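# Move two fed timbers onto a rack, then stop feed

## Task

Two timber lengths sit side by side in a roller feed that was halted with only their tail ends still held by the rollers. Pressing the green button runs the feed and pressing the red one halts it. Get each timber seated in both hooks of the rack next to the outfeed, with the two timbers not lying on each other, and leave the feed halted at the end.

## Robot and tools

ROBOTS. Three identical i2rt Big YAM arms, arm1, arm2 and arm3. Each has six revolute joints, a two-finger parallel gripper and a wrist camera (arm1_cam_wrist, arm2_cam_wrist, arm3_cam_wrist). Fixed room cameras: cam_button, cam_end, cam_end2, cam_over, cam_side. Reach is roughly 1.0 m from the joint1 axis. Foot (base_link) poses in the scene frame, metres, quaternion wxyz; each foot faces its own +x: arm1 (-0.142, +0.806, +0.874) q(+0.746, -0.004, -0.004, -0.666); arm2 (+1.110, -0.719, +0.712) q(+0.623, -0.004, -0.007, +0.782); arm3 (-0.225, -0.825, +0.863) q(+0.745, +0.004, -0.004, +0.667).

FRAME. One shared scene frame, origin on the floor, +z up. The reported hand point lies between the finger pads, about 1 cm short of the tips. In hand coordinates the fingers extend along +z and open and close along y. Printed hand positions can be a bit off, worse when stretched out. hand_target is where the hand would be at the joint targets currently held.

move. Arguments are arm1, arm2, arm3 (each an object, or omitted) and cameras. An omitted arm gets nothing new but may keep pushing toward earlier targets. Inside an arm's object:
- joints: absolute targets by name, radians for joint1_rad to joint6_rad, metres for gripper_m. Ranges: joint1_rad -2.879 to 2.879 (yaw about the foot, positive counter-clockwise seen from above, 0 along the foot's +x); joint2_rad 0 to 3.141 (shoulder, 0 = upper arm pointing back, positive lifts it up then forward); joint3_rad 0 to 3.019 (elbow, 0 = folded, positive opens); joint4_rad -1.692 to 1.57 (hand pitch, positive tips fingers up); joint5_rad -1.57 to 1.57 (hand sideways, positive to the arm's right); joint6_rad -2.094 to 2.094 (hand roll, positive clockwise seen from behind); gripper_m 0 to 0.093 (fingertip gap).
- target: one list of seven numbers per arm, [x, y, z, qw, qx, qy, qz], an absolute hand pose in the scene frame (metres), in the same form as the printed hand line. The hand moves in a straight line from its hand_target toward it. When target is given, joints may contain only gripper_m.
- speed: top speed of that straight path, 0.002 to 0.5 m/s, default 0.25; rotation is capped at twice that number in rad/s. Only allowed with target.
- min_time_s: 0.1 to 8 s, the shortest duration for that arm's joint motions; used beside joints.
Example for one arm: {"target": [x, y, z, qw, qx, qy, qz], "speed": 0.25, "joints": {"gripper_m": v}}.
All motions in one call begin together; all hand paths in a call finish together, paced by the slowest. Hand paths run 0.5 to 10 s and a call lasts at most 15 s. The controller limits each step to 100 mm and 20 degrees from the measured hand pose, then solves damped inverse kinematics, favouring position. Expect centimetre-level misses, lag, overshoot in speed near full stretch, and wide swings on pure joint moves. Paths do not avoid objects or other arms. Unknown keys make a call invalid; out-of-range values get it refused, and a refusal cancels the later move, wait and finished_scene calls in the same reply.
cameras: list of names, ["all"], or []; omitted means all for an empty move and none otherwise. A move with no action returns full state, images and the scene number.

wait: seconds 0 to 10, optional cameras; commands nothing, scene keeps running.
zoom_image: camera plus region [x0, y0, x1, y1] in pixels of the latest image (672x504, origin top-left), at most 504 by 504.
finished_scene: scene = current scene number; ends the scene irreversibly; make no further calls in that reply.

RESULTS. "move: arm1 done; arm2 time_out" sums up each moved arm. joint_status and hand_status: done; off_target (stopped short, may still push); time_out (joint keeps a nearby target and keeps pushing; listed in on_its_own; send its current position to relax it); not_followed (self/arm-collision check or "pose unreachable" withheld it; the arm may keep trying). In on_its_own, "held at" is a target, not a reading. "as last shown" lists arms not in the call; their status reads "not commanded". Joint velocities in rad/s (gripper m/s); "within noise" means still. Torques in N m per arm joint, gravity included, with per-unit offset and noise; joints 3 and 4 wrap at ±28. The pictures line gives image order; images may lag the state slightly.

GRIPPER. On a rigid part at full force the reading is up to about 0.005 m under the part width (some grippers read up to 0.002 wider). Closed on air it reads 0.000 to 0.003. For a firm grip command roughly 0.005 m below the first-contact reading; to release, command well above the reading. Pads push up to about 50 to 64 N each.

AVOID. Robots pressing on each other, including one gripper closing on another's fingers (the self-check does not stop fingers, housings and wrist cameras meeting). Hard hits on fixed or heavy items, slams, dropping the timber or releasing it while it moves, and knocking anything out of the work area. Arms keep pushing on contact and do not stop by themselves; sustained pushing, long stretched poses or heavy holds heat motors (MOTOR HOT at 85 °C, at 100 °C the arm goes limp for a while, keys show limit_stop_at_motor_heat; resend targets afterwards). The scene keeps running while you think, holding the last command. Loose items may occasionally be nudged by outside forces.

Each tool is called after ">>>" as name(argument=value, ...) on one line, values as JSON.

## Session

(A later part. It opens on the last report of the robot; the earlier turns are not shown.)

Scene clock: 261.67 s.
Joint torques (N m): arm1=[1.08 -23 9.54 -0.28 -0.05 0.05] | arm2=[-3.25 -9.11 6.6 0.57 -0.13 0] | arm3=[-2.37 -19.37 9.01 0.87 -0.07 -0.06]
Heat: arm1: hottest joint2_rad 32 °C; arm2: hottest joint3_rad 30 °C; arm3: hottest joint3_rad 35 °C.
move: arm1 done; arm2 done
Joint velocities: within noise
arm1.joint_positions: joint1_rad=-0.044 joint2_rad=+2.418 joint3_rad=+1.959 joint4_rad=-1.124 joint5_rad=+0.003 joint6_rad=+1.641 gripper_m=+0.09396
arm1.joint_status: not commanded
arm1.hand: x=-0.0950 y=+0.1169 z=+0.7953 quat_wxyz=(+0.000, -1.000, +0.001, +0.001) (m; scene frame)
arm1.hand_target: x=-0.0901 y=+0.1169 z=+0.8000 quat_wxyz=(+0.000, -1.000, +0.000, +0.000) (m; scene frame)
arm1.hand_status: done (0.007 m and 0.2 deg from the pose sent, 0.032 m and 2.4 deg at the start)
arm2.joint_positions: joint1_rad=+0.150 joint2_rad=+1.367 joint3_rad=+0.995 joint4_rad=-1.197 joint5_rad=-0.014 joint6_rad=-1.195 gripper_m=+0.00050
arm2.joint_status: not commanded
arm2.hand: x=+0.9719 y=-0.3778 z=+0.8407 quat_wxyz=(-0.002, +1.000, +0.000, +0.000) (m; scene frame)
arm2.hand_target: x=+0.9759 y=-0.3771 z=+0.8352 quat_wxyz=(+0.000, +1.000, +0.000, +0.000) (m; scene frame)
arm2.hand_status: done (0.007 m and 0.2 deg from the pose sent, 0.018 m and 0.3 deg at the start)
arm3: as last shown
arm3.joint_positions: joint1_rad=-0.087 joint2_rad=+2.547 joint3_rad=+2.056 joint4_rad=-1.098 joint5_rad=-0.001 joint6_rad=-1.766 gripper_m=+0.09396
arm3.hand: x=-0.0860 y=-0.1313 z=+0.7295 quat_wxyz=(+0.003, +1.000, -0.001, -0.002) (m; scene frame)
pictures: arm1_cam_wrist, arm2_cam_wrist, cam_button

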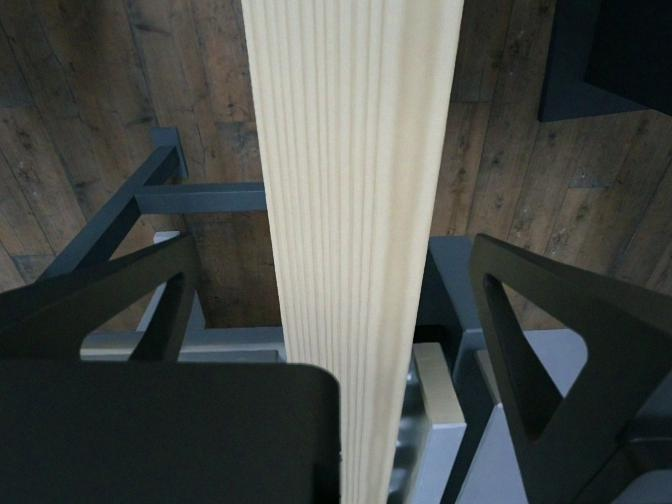

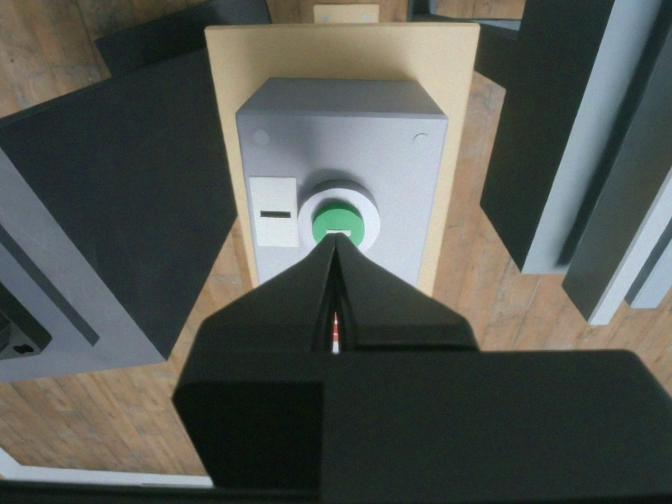

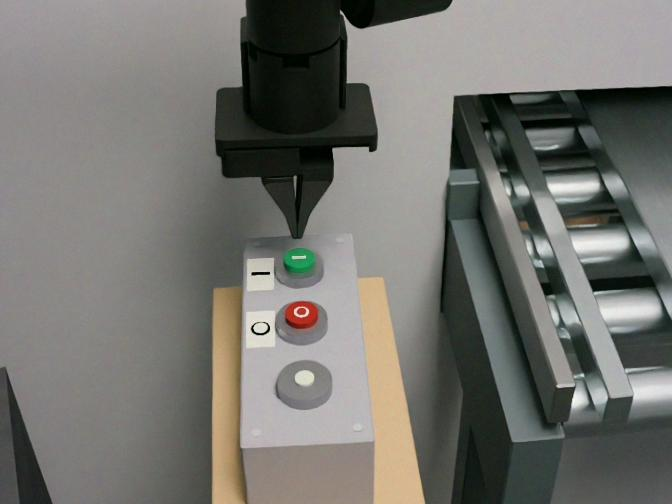

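>>> move(arm1={"target":[-0.08,0.124,0.724,0,1,0,0],"speed":0.1})

>>> move(arm1={"joints":{"gripper_m":0.065}}, arm3={"joints":{"gripper_m":0.065}}, cameras=["arm1_cam_wrist","arm3_cam_wrist"])

Scene clock: 272.17 s.
Joint torques (N m): arm1=[1.55 -21.89 9.09 0.61 -0.07 0.09] | arm2=[-3.19 -9.11 6.6 0.58 -0.14 0.01] | arm3=[-2.37 -19.43 9.02 0.85 -0.07 -0.07]
Heat: arm1: hottest joint2_rad 32 °C; arm2: hottest joint3_rad 30 °C; arm3: hottest joint3_rad 35 °C.
move: arm1 off_target
Joint velocities: within noise
arm1.joint_positions: joint1_rad=-0.031 joint2_rad=+2.488 joint3_rad=+1.917 joint4_rad=-1.011 joint5_rad=+0.003 joint6_rad=+1.653 gripper_m=+0.09396
arm1.joint_status: not commanded
arm1.hand: x=-0.0867 y=+0.1247 z=+0.7340 quat_wxyz=(+0.000, -1.000, +0.000, +0.001) (m; scene frame)
arm1.hand_target: x=-0.0801 y=+0.1241 z=+0.7243 quat_wxyz=(+0.000, -1.000, +0.000, +0.000) (m; scene frame)
arm1.hand_status: off_target (0.012 m and 0.1 deg from the pose sent, 0.073 m and 0.2 deg at the start)
arm2, arm3: as last shown
pictures: none

Scene clock: 272.90 s.
Joint torques (N m): arm1=[1.14 -21.25 9.24 0.55 -0.06 0.07] | arm2=[-3.25 -9.11 6.58 0.58 -0.13 0.01] | arm3=[-2.37 -19.43 9.07 0.54 -0.07 -0.05]
Heat: arm1: hottest joint2_rad 32 °C; arm2: hottest joint3_rad 30 °C; arm3: hottest joint3_rad 35 °C.
move: arm1 done; arm3 done
Joint velocities: arm1=[within noise] | arm2=[within noise] | arm3=[-0.005 -0.005 0.007 -0.007 -0.037 -0.154 -0.001]
arm1.joint_positions: joint1_rad=-0.031 joint2_rad=+2.488 joint3_rad=+1.917 joint4_rad=-1.008 joint5_rad=+0.003 joint6_rad=+1.653 gripper_m=+0.06511
arm1.joint_status: all done
arm1.hand: x=-0.0866 y=+0.1238 z=+0.7340 quat_wxyz=(-0.002, -1.000, +0.000, +0.001) (m; scene frame)
arm1.hand_target: x=-0.0801 y=+0.1242 z=+0.7243 quat_wxyz=(+0.000, -1.000, +0.000, +0.000) (m; scene frame)
arm1.hand_status: not commanded
arm2: as last shown
arm3.joint_positions: joint1_rad=-0.087 joint2_rad=+2.547 joint3_rad=+2.056 joint4_rad=-1.089 joint5_rad=-0.001 joint6_rad=-1.767 gripper_m=+0.06518
arm3.joint_status: all done
arm3.hand: x=-0.0854 y=-0.1290 z=+0.7295 quat_wxyz=(-0.002, +1.000, -0.001, -0.001) (m; scene frame)
arm3.hand_target: x=-0.0799 y=-0.1283 z=+0.7221 quat_wxyz=(+0.000, +1.000, +0.000, +0.000) (m; scene frame)
arm3.hand_status: not commanded
pictures: arm1_cam_wrist, arm3_cam_wrist

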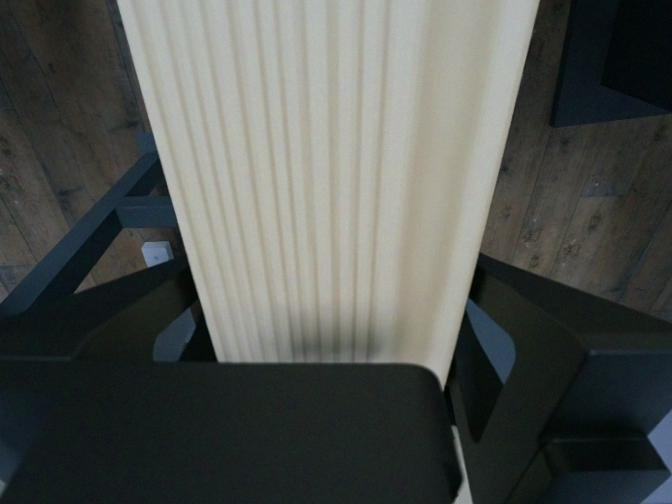

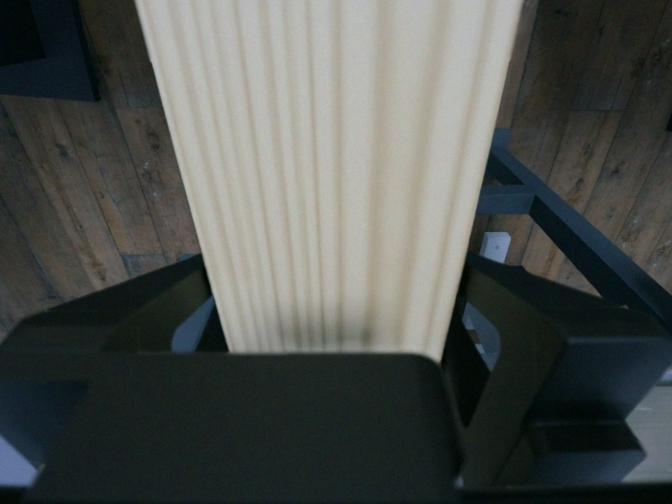

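>>> move(arm1={"joints":{"gripper_m":0.05}}, arm3={"joints":{"gripper_m":0.05}}, cameras=["arm1_cam_wrist","arm3_cam_wrist"])

Scene clock: 278.27 s.
Joint torques (N m): arm1=[1.08 -21.19 9.24 0.34 -0.07 0.1] | arm2=[-3.25 -9.11 6.58 0.58 -0.13 0.01] | arm3=[-2.37 -19.49 9.05 0.54 -0.07 -0.04]
Heat: arm1: hottest joint2_rad 31 °C; arm2: hottest joint3_rad 30 °C; arm3: hottest joint3_rad 34 °C.
move: arm1 off_target; arm3 off_target
Joint velocities: within noise
arm1.joint_positions: joint1_rad=-0.031 joint2_rad=+2.488 joint3_rad=+1.917 joint4_rad=-1.006 joint5_rad=+0.003 joint6_rad=+1.650 gripper_m=+0.06193
arm1.joint_status: gripper_m off_target (ended at +0.06196, target +0.05000)
arm1.hand: x=-0.0866 y=+0.1233 z=+0.7340 quat_wxyz=(-0.003, -1.000, -0.001, +0.001) (m; scene frame)
arm1.hand_target: x=-0.0801 y=+0.1241 z=+0.7243 quat_wxyz=(+0.000, -1.000, +0.000, +0.000) (m; scene frame)
arm1.hand_status: not commanded
arm2: as last shown
arm3.joint_positions: joint1_rad=-0.087 joint2_rad=+2.547 joint3_rad=+2.056 joint4_rad=-1.089 joint5_rad=-0.001 joint6_rad=-1.767 gripper_m=+0.06379
arm3.joint_status: gripper_m off_target (ended at +0.06382, target +0.05000)
arm3.hand: x=-0.0854 y=-0.1290 z=+0.7295 quat_wxyz=(-0.002, +1.000, -0.001, -0.001) (m; scene frame)
arm3.hand_target: x=-0.0799 y=-0.1283 z=+0.7221 quat_wxyz=(+0.000, +1.000, +0.000, +0.000) (m; scene frame)
arm3.hand_status: not commanded
pictures: arm1_cam_wrist, arm3_cam_wrist

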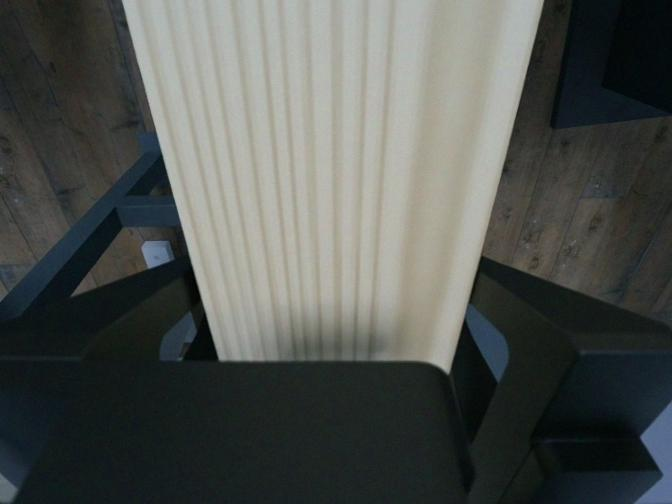

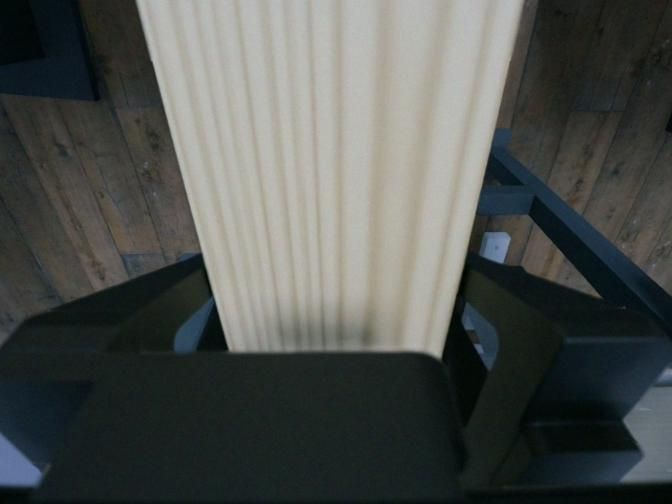

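>>> move(arm2={"target":[0.977,-0.377,0.80,0,1,0,0],"speed":0.1}, cameras=["cam_button","arm2_cam_wrist","arm1_cam_wrist"])

>>> move(arm1={"target":[-0.15,0.124,0.724,0,1,0,0],"speed":0.05}, arm3={"target":[-0.15,-0.128,0.722,0,1,0,0],"speed":0.05}, arm2={"target":[0.977,-0.377,0.84,0,1,0,0],"speed":0.1}, cameras=["arm1_cam_wrist","arm3_cam_wrist","cam_over","cam_side","cam_button"])

Scene clock: 301.90 s.
Joint torques (N m): arm1=[5.3 -21.48 9.29 0.35 -0.74 0.49] | arm2=[-3.25 -7.53 5.56 1.03 -0.14 0.01] | arm3=[-7.06 -20.54 8.92 0.65 0.69 -0.5]
Heat: arm1: hottest joint2_rad 30 °C; arm2: hottest joint3_rad 29 °C; arm3: hottest joint3_rad 34 °C.
move: arm2 off_target
Joint velocities: within noise
arm1.joint_positions: joint1_rad=-0.075 joint2_rad=+2.490 joint3_rad=+1.916 joint4_rad=-1.006 joint5_rad=+0.021 joint6_rad=+1.607 gripper_m=+0.06193
arm1.joint_status: not commanded
arm1.hand: x=-0.1195 y=+0.1223 z=+0.7325 quat_wxyz=(-0.002, -1.000, -0.001, +0.010) (m; scene frame)
arm1.hand_target: x=-0.0801 y=+0.1243 z=+0.7241 quat_wxyz=(+0.000, -1.000, +0.000, +0.000) (m; scene frame)
arm1.hand_status: not commanded
arm2.joint_positions: joint1_rad=+0.150 joint2_rad=+1.385 joint3_rad=+0.947 joint4_rad=-1.109 joint5_rad=-0.014 joint6_rad=-1.195 gripper_m=+0.00050
arm2.joint_status: not commanded
arm2.hand: x=+0.9717 y=-0.3756 z=+0.8173 quat_wxyz=(-0.011, +1.000, +0.000, -0.004) (m; scene frame)
arm2.hand_target: x=+0.9771 y=-0.3778 z=+0.8006 quat_wxyz=(+0.000, +1.000, +0.000, +0.000) (m; scene frame)
arm2.hand_status: off_target (0.018 m and 1.4 deg from the pose sent, 0.041 m and 0.2 deg at the start)
arm3.joint_positions: joint1_rad=-0.031 joint2_rad=+2.563 joint3_rad=+2.056 joint4_rad=-1.093 joint5_rad=-0.023 joint6_rad=-1.722 gripper_m=+0.06379
arm3.joint_status: not commanded
arm3.hand: x=-0.1289 y=-0.1269 z=+0.7191 quat_wxyz=(+0.006, +1.000, +0.005, -0.013) (m; scene frame)
arm3.hand_target: x=-0.0802 y=-0.1283 z=+0.7222 quat_wxyz=(+0.000, +1.000, +0.000, +0.000) (m; scene frame)
arm3.hand_status: not commanded
pictures: arm1_cam_wrist, arm2_cam_wrist, cam_button

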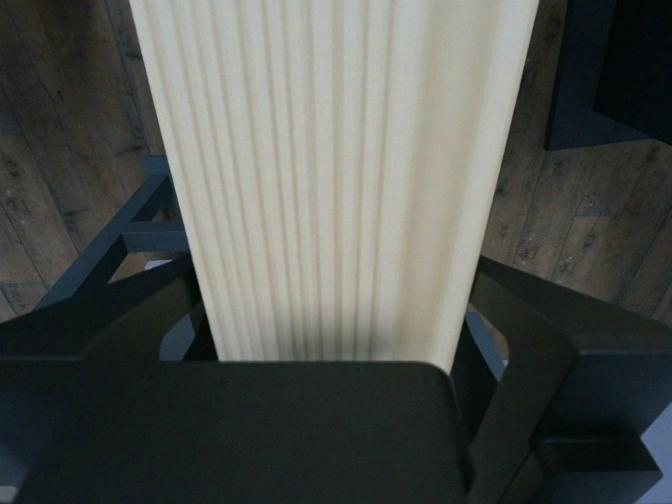

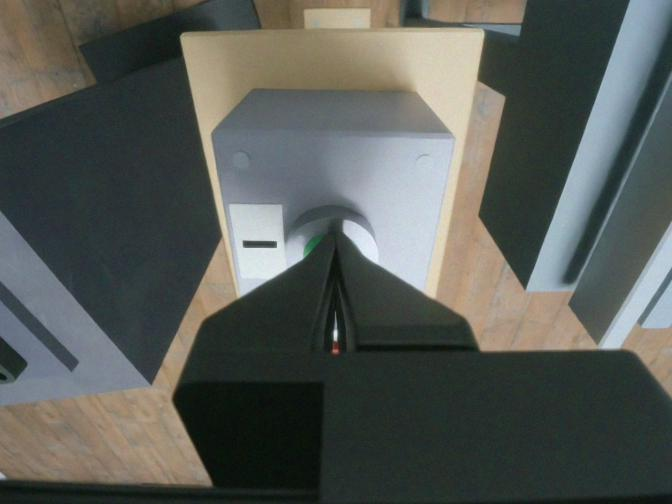

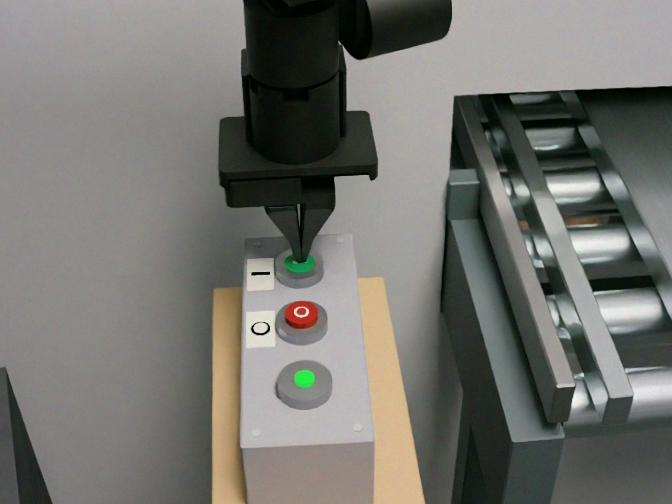

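Scene clock: 304.03 s.
Joint torques (N m): arm1=[0.67 -25.35 9.42 -0.24 0.17 -0.14] | arm2=[-3.25 -9.88 10.36 -0.36 -0.11 0.01] | arm3=[-2.08 -24.76 8.31 0.01 -0.34 0.58]
Heat: arm1: hottest joint2_rad 30 °C; arm2: hottest joint3_rad 29 °C; arm3: hottest joint3_rad 34 °C.
move: arm1 off_target; arm2 off_target; arm3 off_target
Joint velocities: within noise
arm1.joint_positions: joint1_rad=-0.128 joint2_rad=+2.537 joint3_rad=+1.893 joint4_rad=-0.986 joint5_rad=-0.002 joint6_rad=+1.573 gripper_m=+0.06188
arm1.joint_status: not commanded
arm1.hand: x=-0.1518 y=+0.1418 z=+0.6943 quat_wxyz=(+0.024, -1.000, +0.009, -0.002) (m; scene frame)
arm1.hand_target: x=-0.1500 y=+0.1246 z=+0.7239 quat_wxyz=(+0.000, -1.000, +0.000, +0.000) (m; scene frame)
arm1.hand_status: off_target (0.035 m and 2.9 deg from the pose sent, 0.032 m and 1.2 deg at the start)
arm2.joint_positions: joint1_rad=+0.148 joint2_rad=+1.372 joint3_rad=+0.947 joint4_rad=-1.186 joint5_rad=-0.014 joint6_rad=-1.198 gripper_m=+0.00050
arm2.joint_status: not commanded
arm2.hand: x=+0.9790 y=-0.3931 z=+0.8219 quat_wxyz=(+0.019, +1.000, +0.000, +0.008) (m; scene frame)
arm2.hand_target: x=+0.9772 y=-0.3777 z=+0.8400 quat_wxyz=(+0.000, +1.000, +0.000, +0.000) (m; scene frame)
arm2.hand_status: off_target (0.024 m and 2.3 deg from the pose sent, 0.023 m and 1.4 deg at the start)
arm3.joint_positions: joint1_rad=+0.007 joint2_rad=+2.593 joint3_rad=+1.990 joint4_rad=-1.043 joint5_rad=+0.003 joint6_rad=-1.732 gripper_m=+0.06379
arm3.joint_status: not commanded
arm3.hand: x=-0.1536 y=-0.1500 z=+0.6772 quat_wxyz=(+0.031, +0.999, +0.029, -0.003) (m; scene frame)
arm3.hand_target: x=-0.1500 y=-0.1289 z=+0.7214 quat_wxyz=(+0.000, +1.000, +0.001, -0.001) (m; scene frame)
arm3.hand_status: off_target (0.050 m and 4.9 deg from the pose sent, 0.021 m and 1.8 deg at the start)
pictures: arm1_cam_wrist, arm3_cam_wrist, cam_button, cam_over, cam_side

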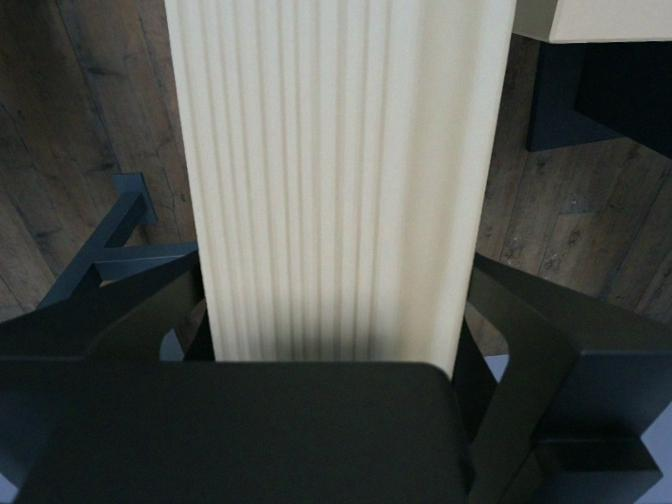

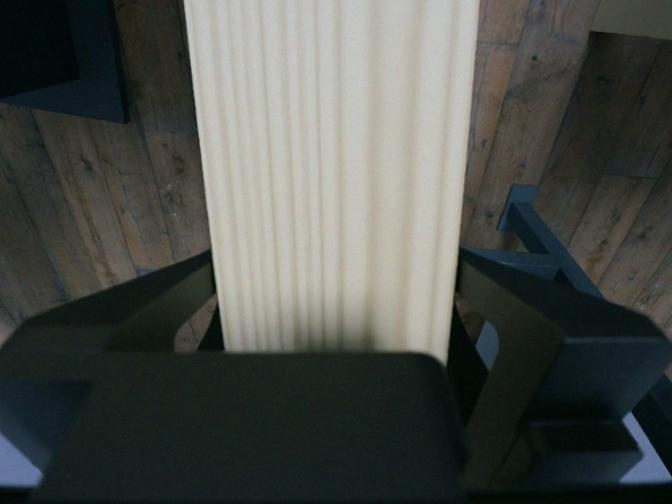

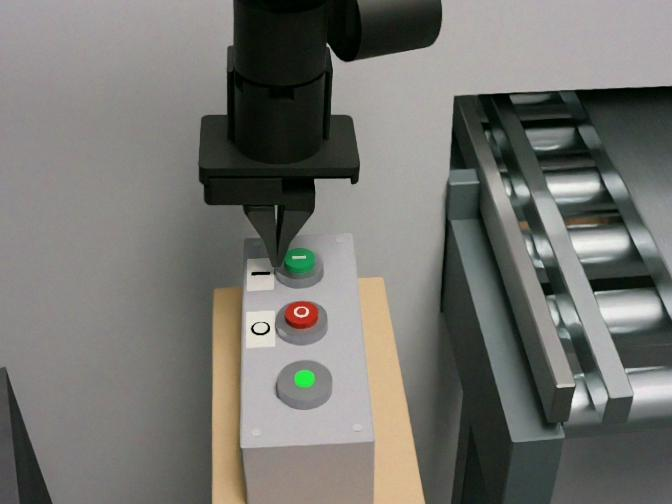

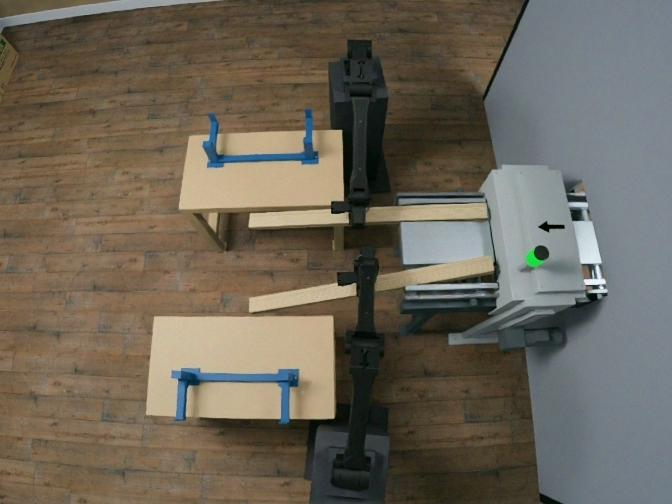

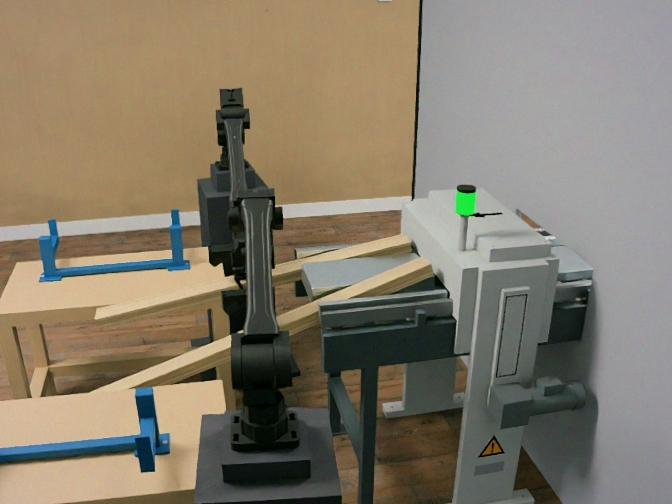

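>>> move(arm1={"target":[-0.24,0.13,0.86,0,1,0,0],"speed":0.1}, arm3={"target":[-0.24,-0.135,0.87,0,1,0,0],"speed":0.1}, arm2={"target":[1.032,-0.377,0.85,0,1,0,0],"speed":0.2}, cameras=["arm2_cam_wrist","arm1_cam_wrist","arm3_cam_wrist","cam_over","cam_side","cam_button","cam_end"])

Scene clock: 317.83 s.
Joint torques (N m): arm1=[-2.26 -29.27 12.64 -3.03 0.14 -0.68] | arm2=[-3.19 -9.82 9.02 -0.35 -0.11 0.01] | arm3=[-1.49 -27.4 12 -0.49 -0.06 0.13]
Heat: arm1: hottest joint2_rad 34 °C; arm2: hottest joint3_rad 30 °C; arm3: hottest joint3_rad 35 °C.
move: arm1 off_target; arm2 off_target; arm3 off_target
Joint velocities: within noise
arm1.joint_positions: joint1_rad=-0.223 joint2_rad=+2.406 joint3_rad=+1.891 joint4_rad=-1.134 joint5_rad=+0.004 joint6_rad=+1.508 gripper_m=+0.06186
arm1.joint_status: not commanded
arm1.hand: x=-0.2152 y=+0.1482 z=+0.7805 quat_wxyz=(+0.033, -0.999, +0.023, -0.002) (m; scene frame)
arm1.hand_target: x=-0.2394 y=+0.1324 z=+0.8564 quat_wxyz=(-0.002, -1.000, +0.001, +0.002) (m; scene frame)
arm1.hand_status: off_target (0.085 m and 4.7 deg from the pose sent, 0.188 m and 2.9 deg at the start; pose on its path clipped on 3 of 82 steps)
arm2.joint_positions: joint1_rad=+0.000 joint2_rad=+1.329 joint3_rad=+0.947 joint4_rad=-1.217 joint5_rad=-0.014 joint6_rad=-1.345 gripper_m=+0.00050
arm2.joint_status: not commanded
arm2.hand: x=+1.0300 y=-0.3844 z=+0.8369 quat_wxyz=(+0.013, +1.000, -0.001, +0.003) (m; scene frame)
arm2.hand_target: x=+1.0320 y=-0.3773 z=+0.8499 quat_wxyz=(+0.000, +1.000, +0.000, +0.000) (m; scene frame)
arm2.hand_status: off_target (0.015 m and 1.5 deg from the pose sent, 0.062 m and 2.3 deg at the start)
arm3.joint_positions: joint1_rad=+0.129 joint2_rad=+2.406 joint3_rad=+1.913 joint4_rad=-1.235 joint5_rad=-0.005 joint6_rad=-1.558 gripper_m=+0.06379
arm3.joint_status: not commanded
arm3.hand: x=-0.2368 y=-0.1780 z=+0.7793 quat_wxyz=(+0.072, +0.997, +0.002, -0.001) (m; scene frame)
arm3.hand_target: x=-0.2398 y=-0.1413 z=+0.8683 quat_wxyz=(+0.000, +1.000, +0.000, -0.001) (m; scene frame)
arm3.hand_status: off_target (0.100 m and 8.3 deg from the pose sent, 0.212 m and 4.9 deg at the start; pose on its path clipped on 61 of 82 steps)
pictures: arm1_cam_wrist, arm2_cam_wrist, arm3_cam_wrist, cam_button, cam_end, cam_over, cam_side

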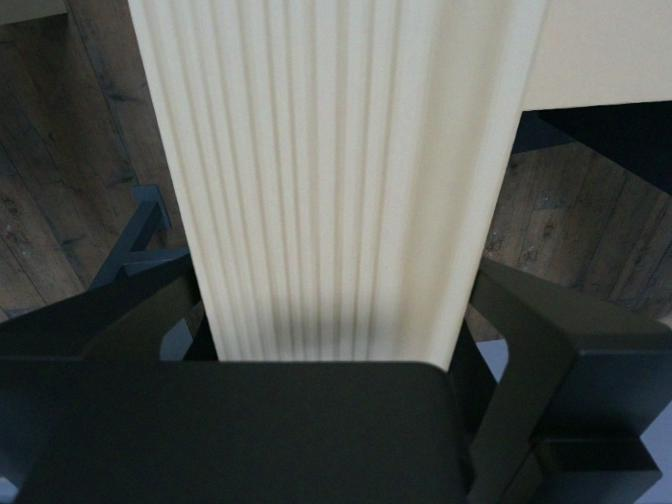

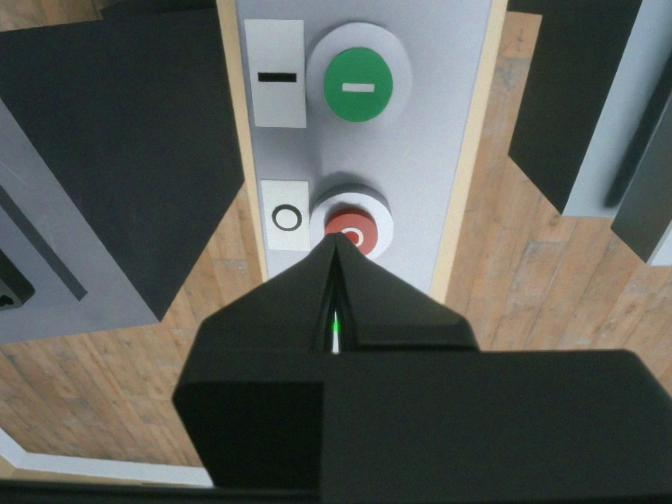

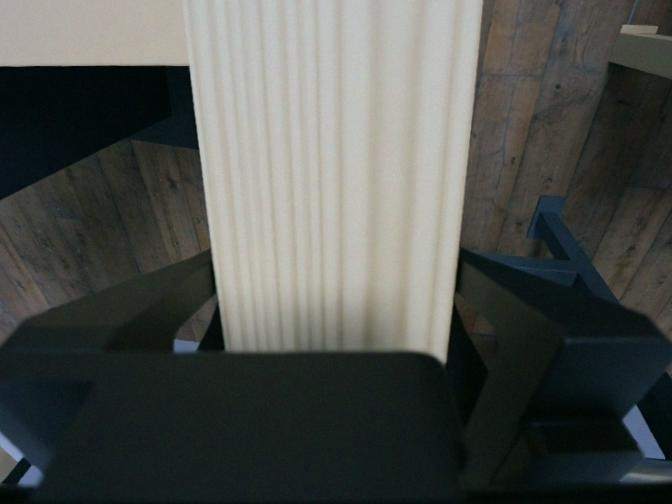

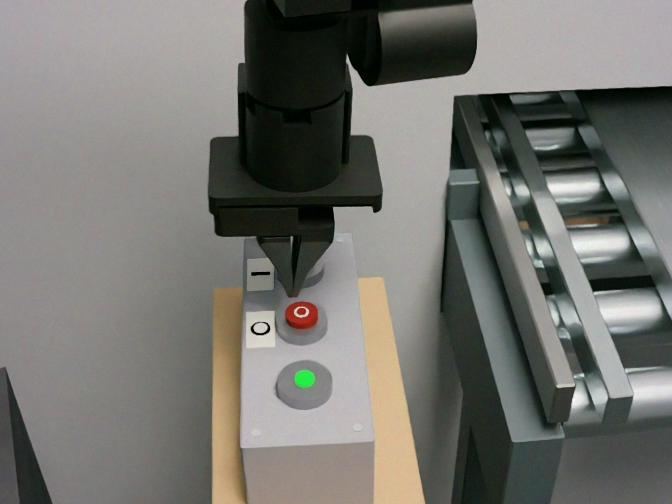

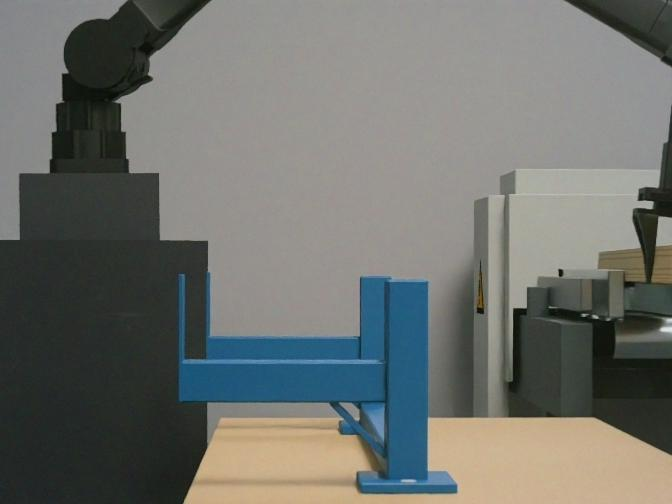

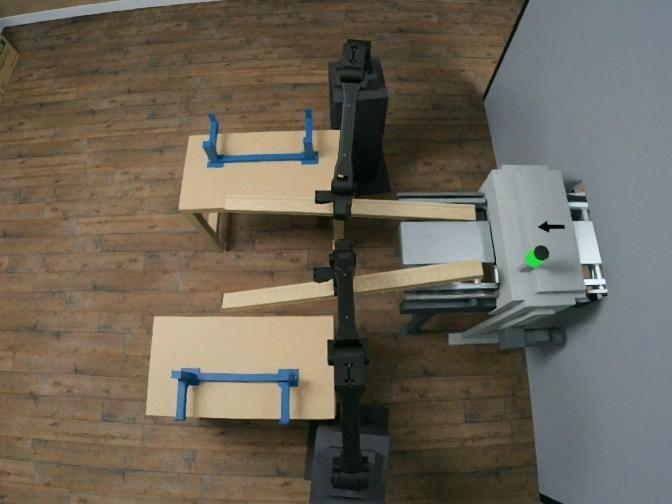

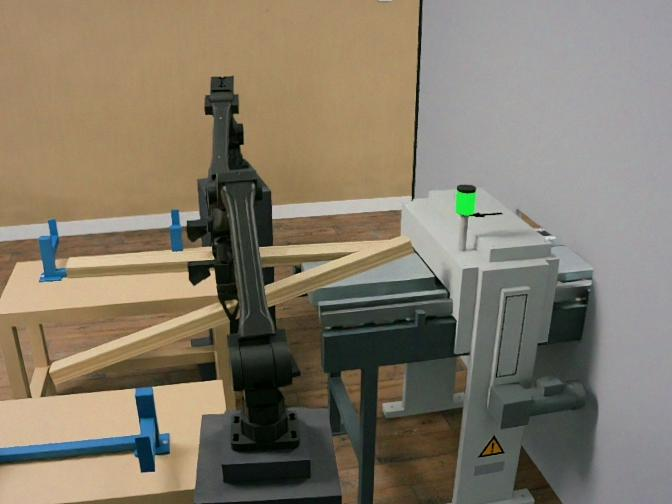

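>>> move(arm2={"target":[1.041,-0.375,0.797,0,1,0,0],"speed":0.1}, arm1={"target":[-0.26,0.135,0.9,0,1,0,0],"speed":0.15}, arm3={"target":[-0.26,-0.14,0.96,0,0.9945,0,-0.1045],"speed":0.15}, cameras=["arm2_cam_wrist","cam_over","cam_side","cam_button","cam_end"])

Scene clock: 355.70 s.
Joint torques (N m): arm1=[0.5 -29.8 14.32 -1.07 -0.12 -0.12] | arm2=[-3.37 -6.53 5.24 1.07 -0.11 0] | arm3=[-2.73 -27.05 12.74 -0.51 -0.57 -0.06]
Heat: arm1: hottest joint2_rad 35 °C; arm2: hottest joint3_rad 30 °C; arm3: hottest joint3_rad 41 °C.
move: arm1 off_target; arm2 off_target; arm3 off_target
Joint velocities: within noise
arm1.joint_positions: joint1_rad=-0.291 joint2_rad=+2.357 joint3_rad=+1.897 joint4_rad=-1.256 joint5_rad=+0.009 joint6_rad=+1.413 gripper_m=+0.06185
arm1.joint_status: not commanded
arm1.hand: x=-0.2576 y=+0.1718 z=+0.8164 quat_wxyz=(+0.066, -0.998, +0.010, -0.008) (m; scene frame)
arm1.hand_target: x=-0.2591 y=+0.1402 z=+0.8988 quat_wxyz=(+0.000, -1.000, +0.000, +0.000) (m; scene frame)
arm1.hand_status: off_target (0.091 m and 7.7 deg from the pose sent, 0.128 m and 4.6 deg at the start; pose on its path clipped on 21 of 58 steps)
arm2.joint_positions: joint1_rad=-0.022 joint2_rad=+1.345 joint3_rad=+0.905 joint4_rad=-1.101 joint5_rad=-0.015 joint6_rad=-1.368 gripper_m=+0.00050
arm2.joint_status: not commanded
arm2.hand: x=+1.0350 y=-0.3712 z=+0.8172 quat_wxyz=(-0.016, +1.000, +0.000, -0.003) (m; scene frame)
arm2.hand_target: x=+1.0409 y=-0.3758 z=+0.7980 quat_wxyz=(+0.000, +1.000, +0.000, +0.000) (m; scene frame)
arm2.hand_status: off_target (0.021 m and 1.8 deg from the pose sent, 0.042 m and 1.5 deg at the start)
arm3.joint_positions: joint1_rad=+0.123 joint2_rad=+2.308 joint3_rad=+1.895 joint4_rad=-1.318 joint5_rad=-0.200 joint6_rad=-1.562 gripper_m=+0.06379
arm3.joint_status: not commanded
arm3.hand: x=-0.2668 y=-0.1879 z=+0.8407 quat_wxyz=(+0.075, +0.992, -0.006, -0.099) (m; scene frame)
arm3.hand_target: x=-0.2615 y=-0.1574 z=+0.9317 quat_wxyz=(+0.000, +0.995, +0.000, -0.104) (m; scene frame)
arm3.hand_status: off_target (0.129 m and 8.7 deg from the pose sent, 0.186 m and 14.5 deg at the start; pose on its path clipped on 57 of 58 steps)
pictures: arm2_cam_wrist, cam_button, cam_end, cam_over, cam_side

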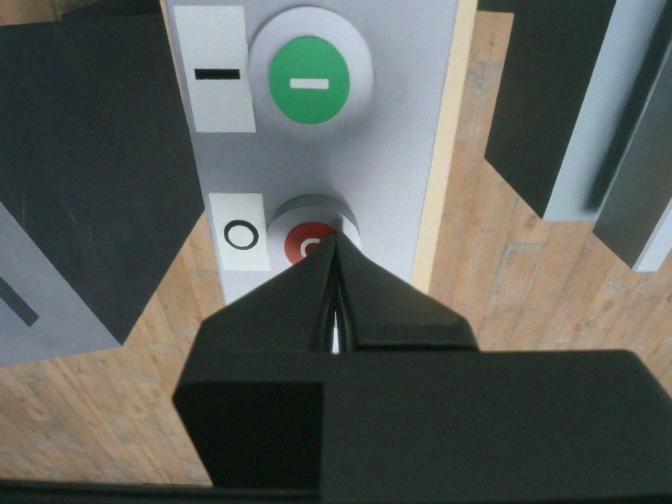

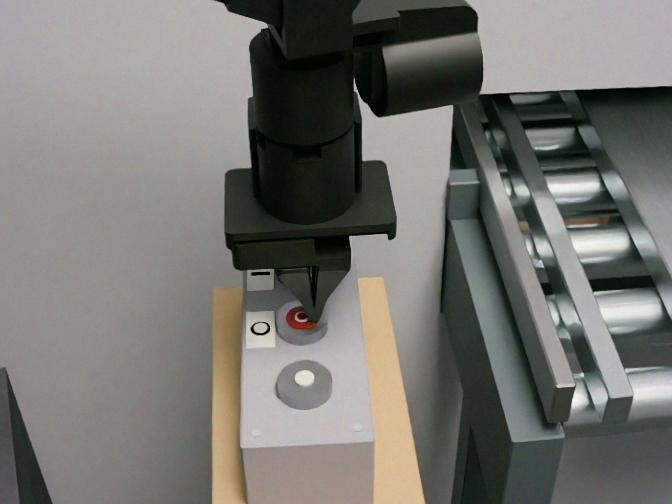

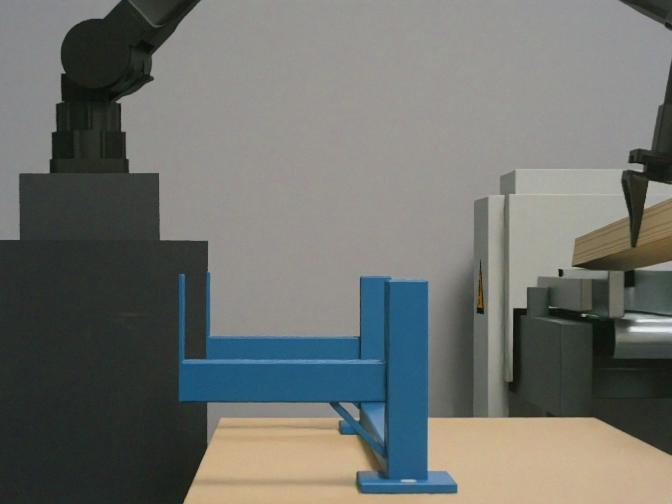

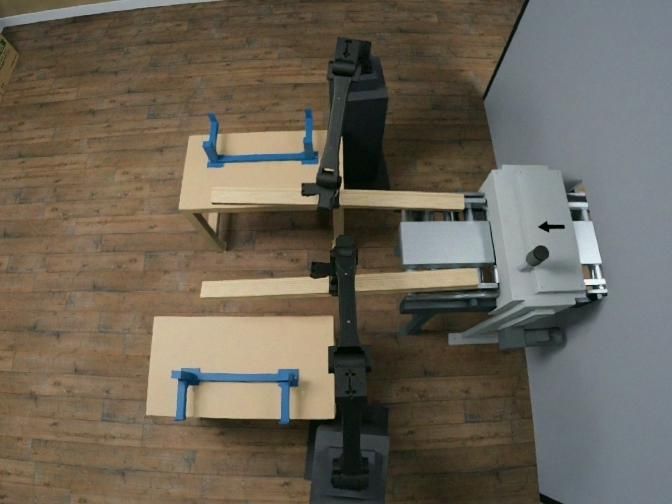

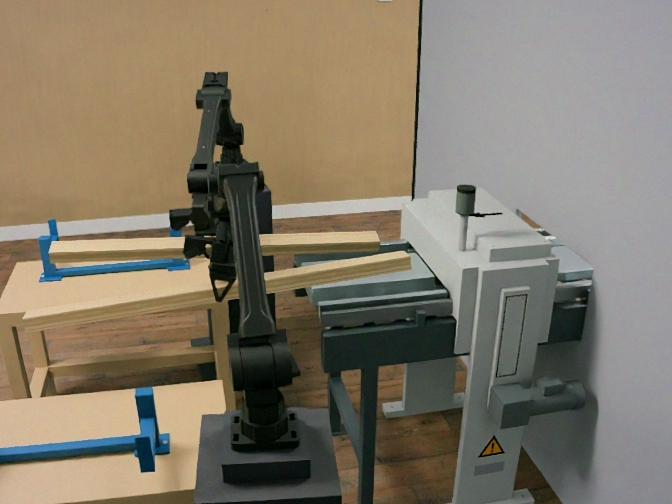

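>>> move(arm1={"target":[-0.5,0.26,0.95,0,0.9976,0,0.0698],"speed":0.2}, arm3={"target":[-0.55,-0.26,0.96,0,0.9945,0,-0.1045],"speed":0.2}, arm2={"target":[1.04,-0.375,0.9,0,1,0,0],"speed":0.1})

>>> move(arm1={"target":[-0.57,0.51,0.94,0,0.9976,0,0.0698],"speed":0.2}, arm3={"target":[-0.67,-0.52,0.95,0,0.9945,0,-0.1045],"speed":0.2}, cameras=["arm1_cam_wrist","arm3_cam_wrist","cam_over","cam_side","cam_end2","cam_end"])

Scene clock: 386.07 s.
Joint torques (N m): arm1=[1.14 -26.93 16.77 -1.59 -0.53 -0.09] | arm2=[-3.25 -9.17 11.78 -0.4 -0.06 0.01] | arm3=[-2.49 -24.76 12.08 0.5 -0.48 0.11]
Heat: arm1: hottest joint2_rad 38 °C; arm2: hottest joint3_rad 29 °C; arm3: hottest joint3_rad 43 °C.
move: arm1 off_target; arm2 off_target; arm3 off_target
Joint velocities: within noise
arm1.joint_positions: joint1_rad=-0.727 joint2_rad=+2.265 joint3_rad=+1.882 joint4_rad=-1.407 joint5_rad=-0.094 joint6_rad=+0.971 gripper_m=+0.06185
arm1.joint_status: not commanded
arm1.hand: x=-0.4844 y=+0.2931 z=+0.8738 quat_wxyz=(+0.057, -0.993, +0.012, -0.101) (m; scene frame)
arm1.hand_target: x=-0.4966 y=+0.2652 z=+0.9495 quat_wxyz=(+0.000, -0.998, +0.000, -0.069) (m; scene frame)
arm1.hand_status: off_target (0.085 m and 7.6 deg from the pose sent, 0.290 m and 10.4 deg at the start; pose on its path clipped on 24 of 81 steps)
arm2.joint_positions: joint1_rad=-0.024 joint2_rad=+1.287 joint3_rad=+1.013 joint4_rad=-1.357 joint5_rad=-0.015 joint6_rad=-1.370 gripper_m=+0.00050
arm2.joint_status: not commanded
arm2.hand: x=+1.0397 y=-0.3933 z=+0.8751 quat_wxyz=(+0.028, +1.000, +0.000, +0.006) (m; scene frame)
arm2.hand_target: x=+1.0402 y=-0.3763 z=+0.8999 quat_wxyz=(+0.000, +1.000, +0.000, +0.000) (m; scene frame)
arm2.hand_status: off_target (0.031 m and 3.3 deg from the pose sent, 0.083 m and 1.8 deg at the start)
arm3.joint_positions: joint1_rad=+0.589 joint2_rad=+2.147 joint3_rad=+1.728 joint4_rad=-1.218 joint5_rad=-0.187 joint6_rad=-1.098 gripper_m=+0.06379
arm3.joint_status: not commanded
arm3.hand: x=-0.5373 y=-0.2911 z=+0.8801 quat_wxyz=(+0.066, +0.996, +0.000, -0.067) (m; scene frame)
arm3.hand_target: x=-0.5475 y=-0.2649 z=+0.9594 quat_wxyz=(+0.000, +0.995, +0.000, -0.104) (m; scene frame)
arm3.hand_status: off_target (0.087 m and 8.7 deg from the pose sent, 0.316 m and 8.7 deg at the start; pose on its path clipped on 10 of 81 steps)
pictures: none

Scene clock: 388.53 s.
Joint torques (N m): arm1=[1.26 -22.77 10.67 -0.69 -0.38 -0.09] | arm2=[-3.25 -9.23 11.79 -0.4 -0.06 0.01] | arm3=[-2.61 -19.6 10.04 1.03 -0.31 0.12]
Heat: arm1: hottest joint2_rad 38 °C; arm2: hottest joint3_rad 30 °C; arm3: hottest joint3_rad 42 °C.
move: arm1 off_target; arm3 off_target
Joint velocities: within noise
arm1.joint_positions: joint1_rad=-1.105 joint2_rad=+1.963 joint3_rad=+1.421 joint4_rad=-1.246 joint5_rad=-0.057 joint6_rad=+0.590 gripper_m=+0.06185
arm1.joint_status: not commanded
arm1.hand: x=-0.5578 y=+0.5233 z=+0.8924 quat_wxyz=(+0.030, -0.994, +0.008, -0.107) (m; scene frame)
arm1.hand_target: x=-0.5686 y=+0.5111 z=+0.9389 quat_wxyz=(+0.000, -0.998, +0.000, -0.070) (m; scene frame)
arm1.hand_status: off_target (0.051 m and 5.5 deg from the pose sent, 0.242 m and 7.6 deg at the start)
arm2: as last shown
arm3.joint_positions: joint1_rad=+1.045 joint2_rad=+1.826 joint3_rad=+1.260 joint4_rad=-0.971 joint5_rad=-0.133 joint6_rad=-0.641 gripper_m=+0.06379
arm3.joint_status: not commanded
arm3.hand: x=-0.6515 y=-0.5380 z=+0.8949 quat_wxyz=(+0.037, +0.998, +0.004, -0.053) (m; scene frame)
arm3.hand_target: x=-0.6680 y=-0.5216 z=+0.9496 quat_wxyz=(+0.000, +0.995, +0.000, -0.104) (m; scene frame)
arm3.hand_status: off_target (0.061 m and 7.3 deg from the pose sent, 0.274 m and 8.7 deg at the start)
pictures: arm1_cam_wrist, arm3_cam_wrist, cam_end, cam_end2, cam_over, cam_side

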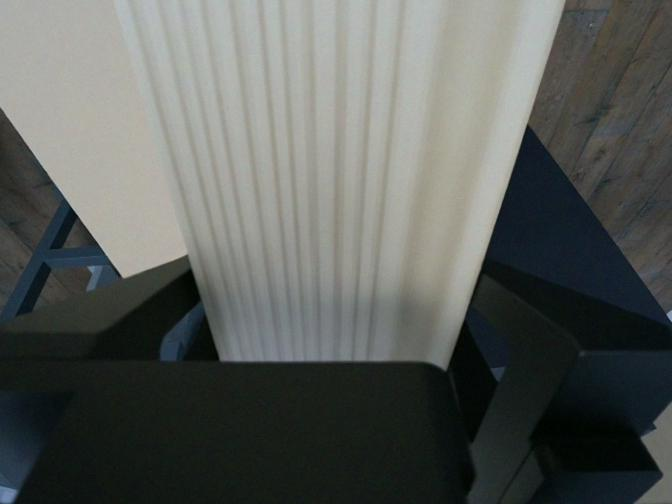

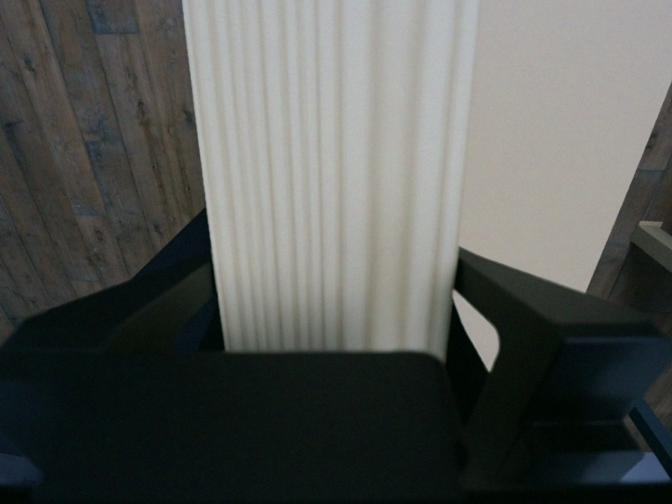

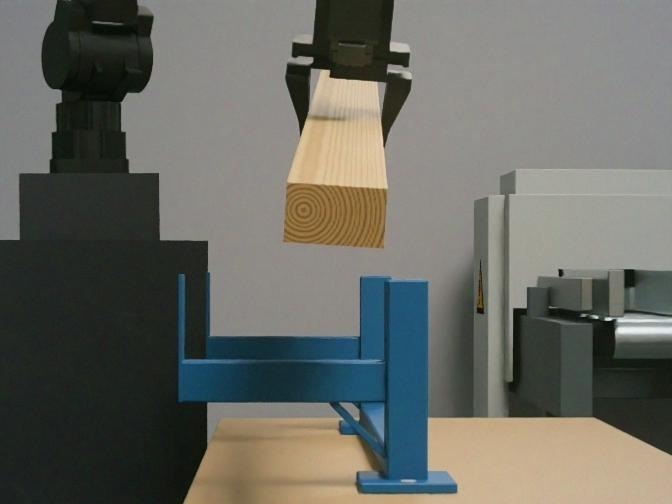

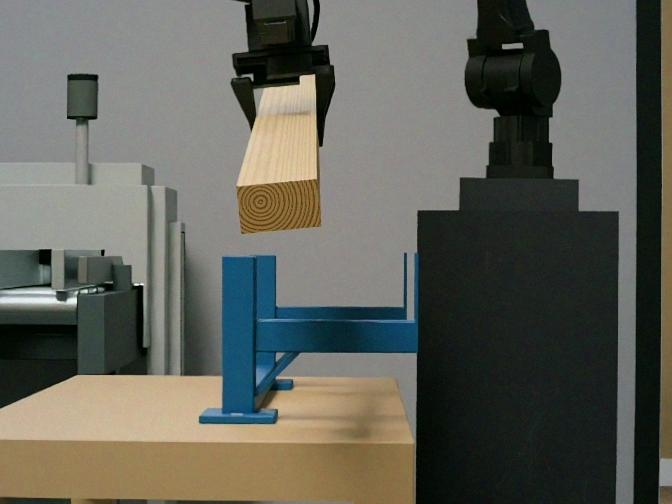

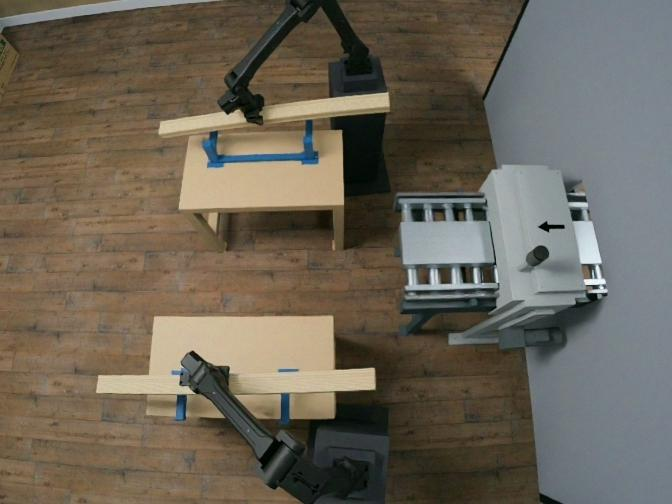

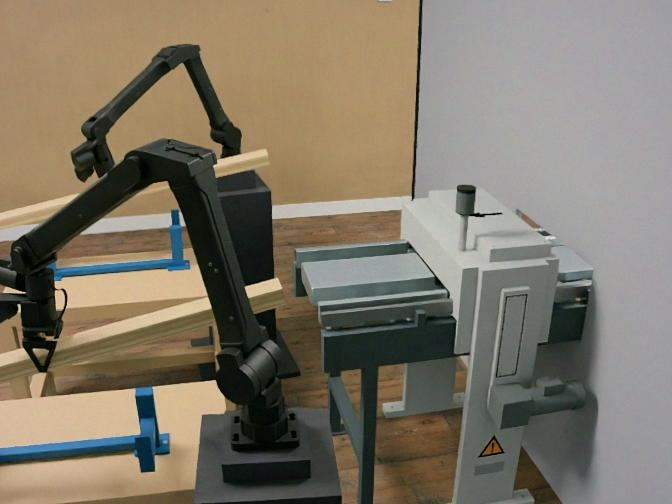

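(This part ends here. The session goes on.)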